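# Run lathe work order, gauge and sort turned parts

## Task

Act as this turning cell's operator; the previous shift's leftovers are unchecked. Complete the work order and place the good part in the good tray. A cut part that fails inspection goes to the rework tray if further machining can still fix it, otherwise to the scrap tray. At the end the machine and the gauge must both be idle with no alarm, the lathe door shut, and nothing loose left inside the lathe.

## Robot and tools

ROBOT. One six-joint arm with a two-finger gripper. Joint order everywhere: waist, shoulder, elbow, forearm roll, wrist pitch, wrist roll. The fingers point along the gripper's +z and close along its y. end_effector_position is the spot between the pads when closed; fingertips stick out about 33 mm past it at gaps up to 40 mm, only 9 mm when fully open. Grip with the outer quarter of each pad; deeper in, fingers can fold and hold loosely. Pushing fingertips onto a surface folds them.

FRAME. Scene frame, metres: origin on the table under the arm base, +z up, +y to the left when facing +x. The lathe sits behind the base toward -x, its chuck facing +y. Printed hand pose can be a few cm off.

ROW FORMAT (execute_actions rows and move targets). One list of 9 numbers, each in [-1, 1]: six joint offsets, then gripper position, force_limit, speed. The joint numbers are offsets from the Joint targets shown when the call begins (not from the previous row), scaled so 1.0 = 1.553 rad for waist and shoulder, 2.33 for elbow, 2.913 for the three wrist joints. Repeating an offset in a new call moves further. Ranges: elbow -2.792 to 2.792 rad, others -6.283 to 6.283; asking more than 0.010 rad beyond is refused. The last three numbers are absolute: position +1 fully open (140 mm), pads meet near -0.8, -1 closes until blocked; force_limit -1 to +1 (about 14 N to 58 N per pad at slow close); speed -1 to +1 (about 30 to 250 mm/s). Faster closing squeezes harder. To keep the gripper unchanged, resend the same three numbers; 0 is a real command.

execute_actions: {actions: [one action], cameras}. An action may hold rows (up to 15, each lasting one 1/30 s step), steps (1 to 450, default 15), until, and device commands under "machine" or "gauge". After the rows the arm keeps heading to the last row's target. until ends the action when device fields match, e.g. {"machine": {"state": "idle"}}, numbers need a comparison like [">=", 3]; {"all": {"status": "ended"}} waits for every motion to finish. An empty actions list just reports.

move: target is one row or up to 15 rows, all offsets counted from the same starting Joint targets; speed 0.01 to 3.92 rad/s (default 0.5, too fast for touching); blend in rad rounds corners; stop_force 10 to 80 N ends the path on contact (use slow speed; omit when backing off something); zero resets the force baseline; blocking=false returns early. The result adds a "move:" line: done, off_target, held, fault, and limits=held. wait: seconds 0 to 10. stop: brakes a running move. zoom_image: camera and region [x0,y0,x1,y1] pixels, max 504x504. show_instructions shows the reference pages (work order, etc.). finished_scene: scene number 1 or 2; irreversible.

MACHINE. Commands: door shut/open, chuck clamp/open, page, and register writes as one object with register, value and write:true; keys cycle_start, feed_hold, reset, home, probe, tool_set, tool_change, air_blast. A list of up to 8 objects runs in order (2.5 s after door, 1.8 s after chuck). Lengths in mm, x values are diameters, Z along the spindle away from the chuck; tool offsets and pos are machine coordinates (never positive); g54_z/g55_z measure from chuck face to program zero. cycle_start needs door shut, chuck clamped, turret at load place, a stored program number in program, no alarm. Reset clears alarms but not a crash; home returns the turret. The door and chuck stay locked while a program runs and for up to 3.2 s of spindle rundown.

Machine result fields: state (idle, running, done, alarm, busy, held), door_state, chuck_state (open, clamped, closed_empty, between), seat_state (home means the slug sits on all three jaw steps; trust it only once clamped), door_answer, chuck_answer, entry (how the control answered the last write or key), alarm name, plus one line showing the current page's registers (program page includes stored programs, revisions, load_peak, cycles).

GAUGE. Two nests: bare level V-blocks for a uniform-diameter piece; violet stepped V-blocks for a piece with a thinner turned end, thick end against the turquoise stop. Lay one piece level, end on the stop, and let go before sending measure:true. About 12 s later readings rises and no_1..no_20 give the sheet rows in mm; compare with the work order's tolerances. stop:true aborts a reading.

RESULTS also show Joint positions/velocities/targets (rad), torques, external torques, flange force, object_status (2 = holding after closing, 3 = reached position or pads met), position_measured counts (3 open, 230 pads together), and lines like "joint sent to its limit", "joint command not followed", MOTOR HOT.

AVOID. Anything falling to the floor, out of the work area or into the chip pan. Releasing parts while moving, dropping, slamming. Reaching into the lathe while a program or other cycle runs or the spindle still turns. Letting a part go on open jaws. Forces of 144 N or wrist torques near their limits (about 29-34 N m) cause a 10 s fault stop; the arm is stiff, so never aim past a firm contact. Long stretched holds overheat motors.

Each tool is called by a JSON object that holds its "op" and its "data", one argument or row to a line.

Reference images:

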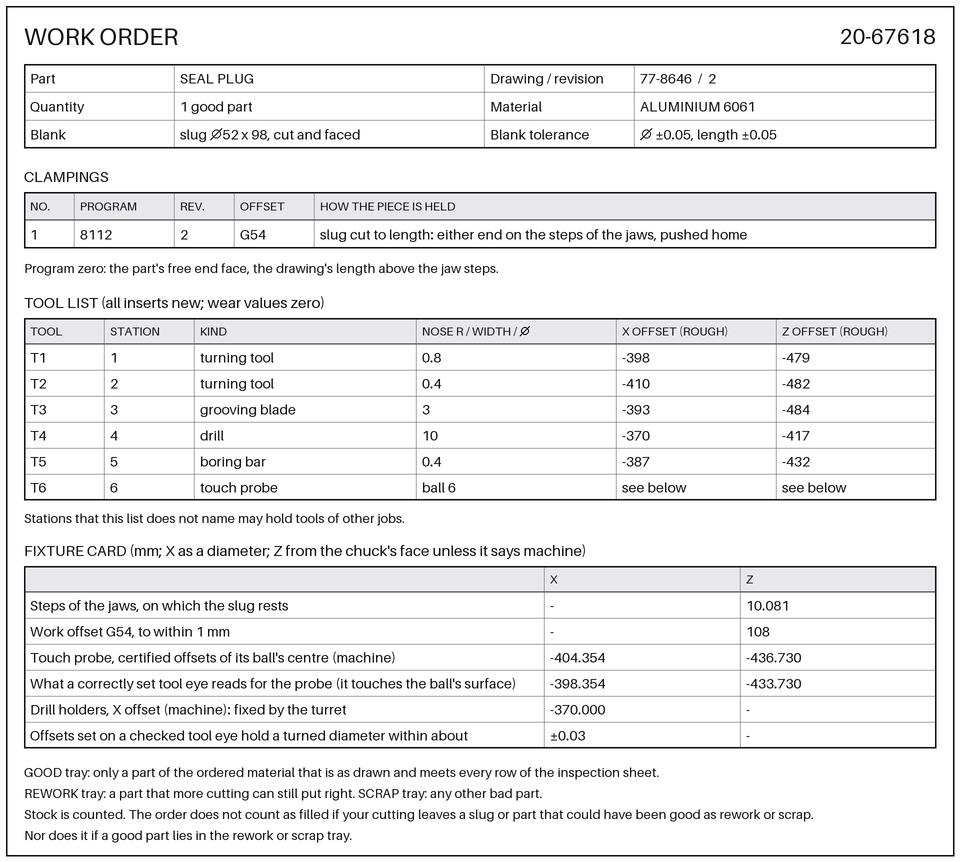

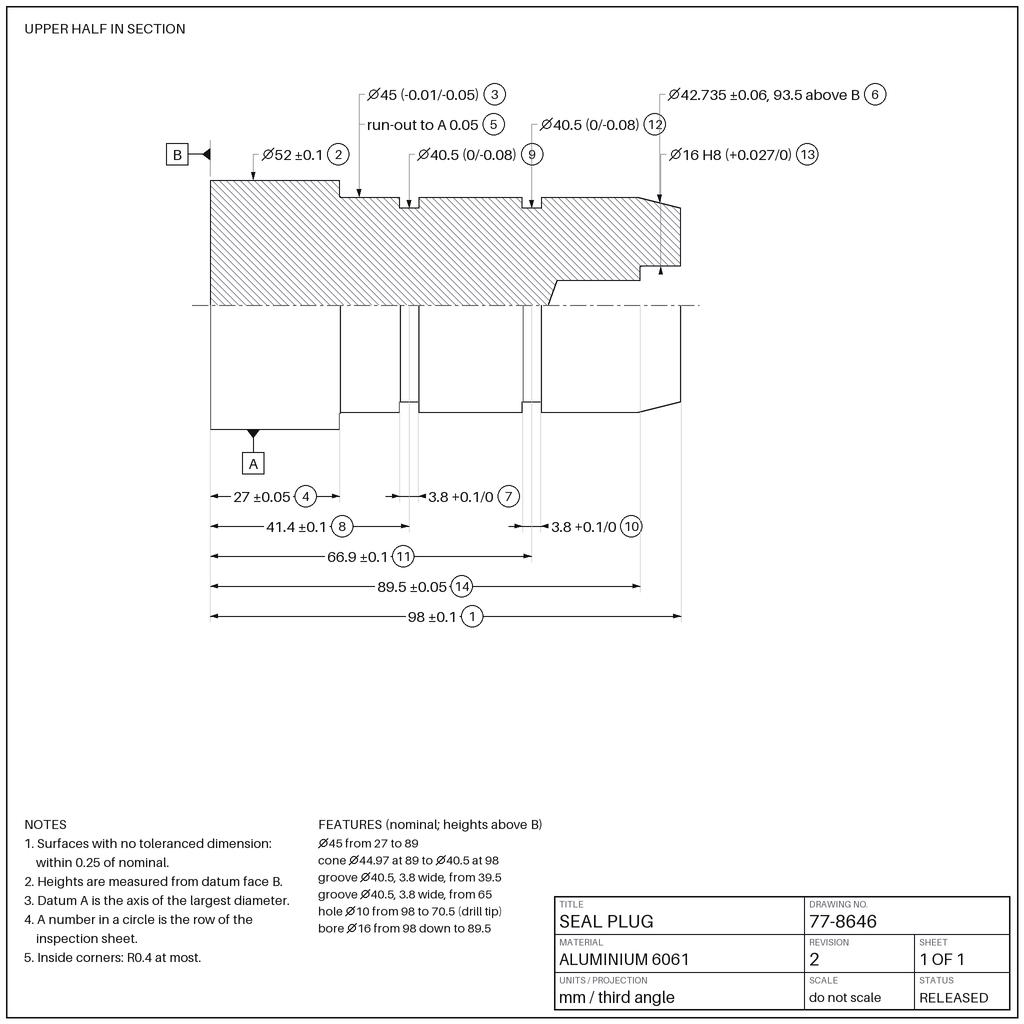

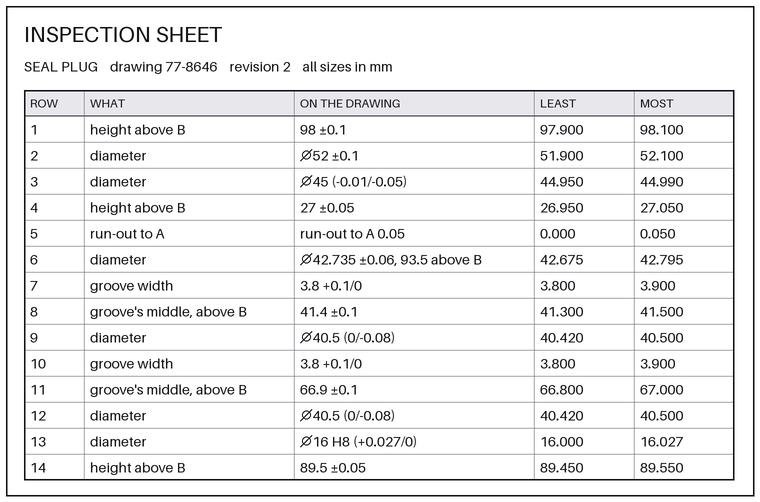

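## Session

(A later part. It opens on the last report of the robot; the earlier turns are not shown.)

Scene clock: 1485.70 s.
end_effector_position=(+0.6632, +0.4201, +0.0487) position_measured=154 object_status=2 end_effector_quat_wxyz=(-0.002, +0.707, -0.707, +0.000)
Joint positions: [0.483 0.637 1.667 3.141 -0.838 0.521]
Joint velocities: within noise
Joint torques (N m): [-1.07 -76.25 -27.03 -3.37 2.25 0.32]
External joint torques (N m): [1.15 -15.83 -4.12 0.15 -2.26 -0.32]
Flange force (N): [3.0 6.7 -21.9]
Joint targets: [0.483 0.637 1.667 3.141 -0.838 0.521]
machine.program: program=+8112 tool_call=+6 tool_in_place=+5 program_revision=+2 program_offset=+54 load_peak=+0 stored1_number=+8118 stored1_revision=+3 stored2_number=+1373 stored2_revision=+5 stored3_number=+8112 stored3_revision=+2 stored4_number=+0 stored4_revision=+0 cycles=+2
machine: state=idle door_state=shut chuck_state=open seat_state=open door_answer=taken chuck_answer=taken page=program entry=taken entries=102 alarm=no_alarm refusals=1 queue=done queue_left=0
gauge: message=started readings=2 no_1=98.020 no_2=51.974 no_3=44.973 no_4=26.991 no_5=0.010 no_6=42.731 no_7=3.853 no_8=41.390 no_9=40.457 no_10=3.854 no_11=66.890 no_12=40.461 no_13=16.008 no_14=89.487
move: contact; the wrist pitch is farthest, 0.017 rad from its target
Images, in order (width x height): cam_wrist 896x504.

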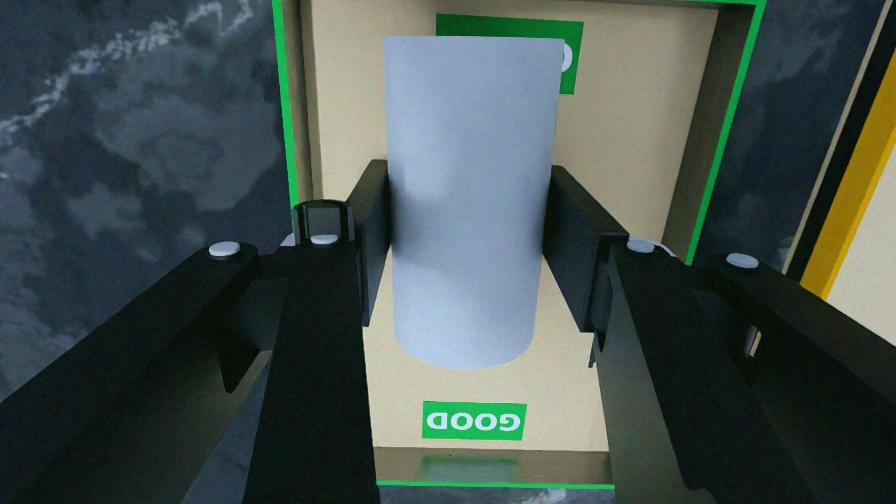

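{"op": "execute_actions", "data": {
  "actions": [
    {"rows":[[0,0,0,0,0,0,0.05,0,-1]],"steps":60}
  ],
  "cameras": ["cam_wrist"]
}}

Scene clock: 1489.30 s.
end_effector_position=(+0.6632, +0.4201, +0.0487) position_measured=123 object_status=3 end_effector_quat_wxyz=(-0.002, +0.707, -0.707, +0.000)
Joint positions: [0.483 0.637 1.667 3.141 -0.838 0.521]
Joint velocities: within noise
Joint torques (N m): [-0.85 -89.89 -30.11 -3.24 0.09 0.21]
External joint torques (N m): [0.82 -1.93 -1 0.02 -0.1 -0.21]
Flange force (N): [-0.7 0.3 -2.6]
Joint targets: [0.483 0.637 1.667 3.141 -0.838 0.521]
machine.program: program=+8112 tool_call=+6 tool_in_place=+5 program_revision=+2 program_offset=+54 load_peak=+0 stored1_number=+8118 stored1_revision=+3 stored2_number=+1373 stored2_revision=+5 stored3_number=+8112 stored3_revision=+2 stored4_number=+0 stored4_revision=+0 cycles=+2
machine: state=idle door_state=shut chuck_state=open seat_state=open door_answer=taken chuck_answer=taken page=program entry=taken entries=102 alarm=no_alarm refusals=1 queue=done queue_left=0
gauge: message=started readings=2 no_1=98.020 no_2=51.974 no_3=44.973 no_4=26.991 no_5=0.010 no_6=42.731 no_7=3.853 no_8=41.390 no_9=40.457 no_10=3.854 no_11=66.890 no_12=40.461 no_13=16.008 no_14=89.487
Images, in order (width x height): cam_wrist 896x504.

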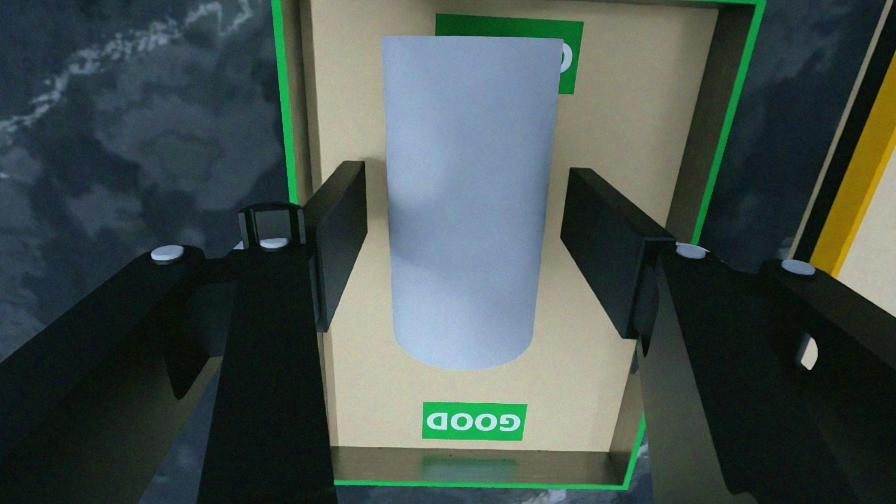

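{"op": "move", "data": {
  "target": [
    [0, -0.0325, -0.0095, 0, -0.0249, 0, 0.05, 0, -1],
    [0, -0.0953, -0.0476, 0, -0.0889, 0, 0.05, 0, -1]
  ],
  "speed": [0.08, 0.3],
  "cameras": ["cam_wrist","cam_high","cam_chuck"]
}}

Scene clock: 1495.20 s.
end_effector_position=(+0.6664, +0.4218, +0.2164) position_measured=123 object_status=3 end_effector_quat_wxyz=(-0.002, +0.707, -0.707, +0.000)
Joint positions: [0.483 0.489 1.556 3.141 -1.097 0.521]
Joint velocities: within noise
Joint torques (N m): [-0.69 -84.54 -36.87 -3.8 0.06 0.2]
External joint torques (N m): [0.53 -0.66 -0.34 -0.06 -0.07 -0.2]
Flange force (N): [-0.3 0.3 -0.9]
Joint targets: [0.483 0.489 1.556 3.141 -1.097 0.521]
machine.program: program=+8112 tool_call=+6 tool_in_place=+5 program_revision=+2 program_offset=+54 load_peak=+0 stored1_number=+8118 stored1_revision=+3 stored2_number=+1373 stored2_revision=+5 stored3_number=+8112 stored3_revision=+2 stored4_number=+0 stored4_revision=+0 cycles=+2
machine: state=idle door_state=shut chuck_state=open seat_state=open door_answer=taken chuck_answer=taken page=program entry=taken entries=102 alarm=no_alarm refusals=1 queue=done queue_left=0
gauge: message=started readings=2 no_1=98.020 no_2=51.974 no_3=44.973 no_4=26.991 no_5=0.010 no_6=42.731 no_7=3.853 no_8=41.390 no_9=40.457 no_10=3.854 no_11=66.890 no_12=40.461 no_13=16.008 no_14=89.487
move: done
Images, in order (width x height): cam_chuck 896x504, cam_high 896x504, cam_wrist 896x504.

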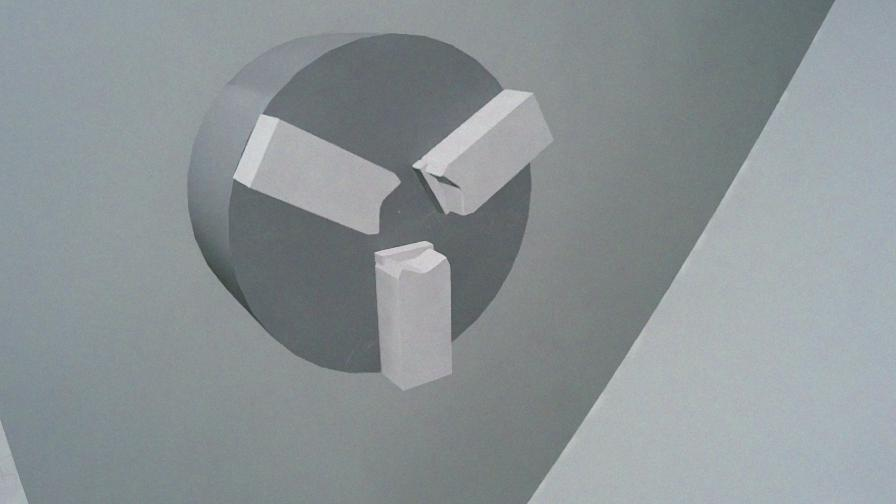

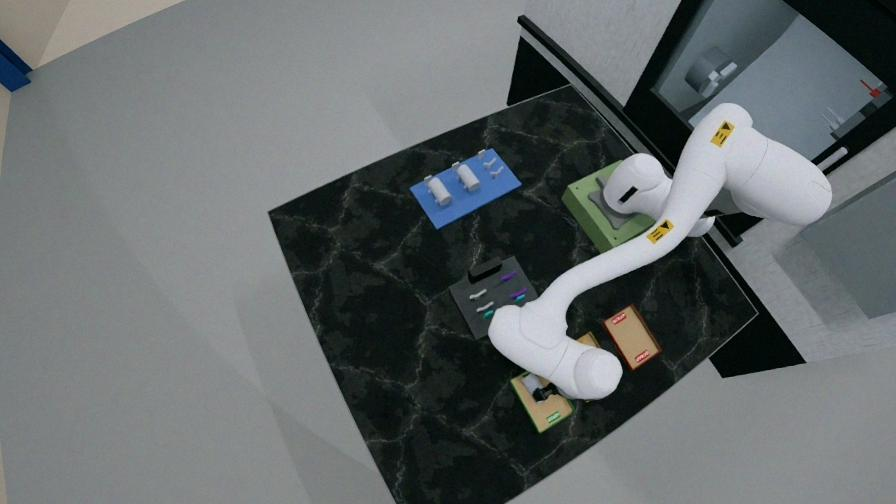

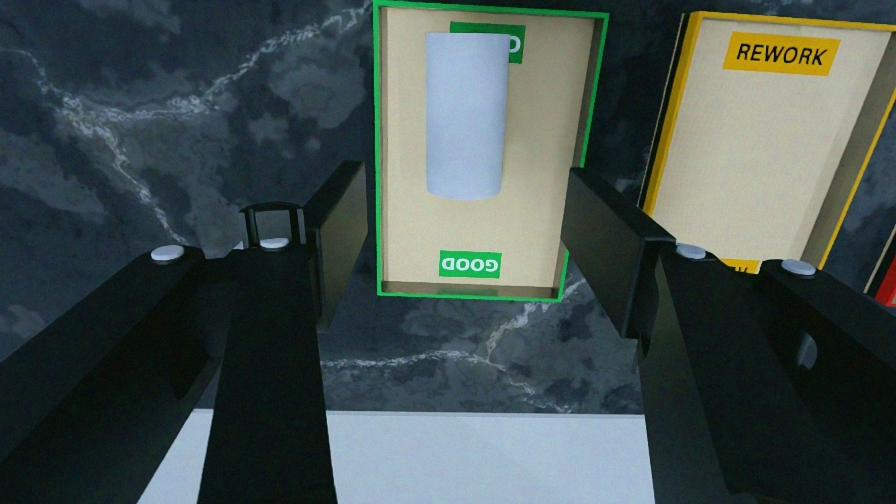

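{"op": "finished_scene", "data": {
  "scene": 1
}}

The scene is finished: the task was done.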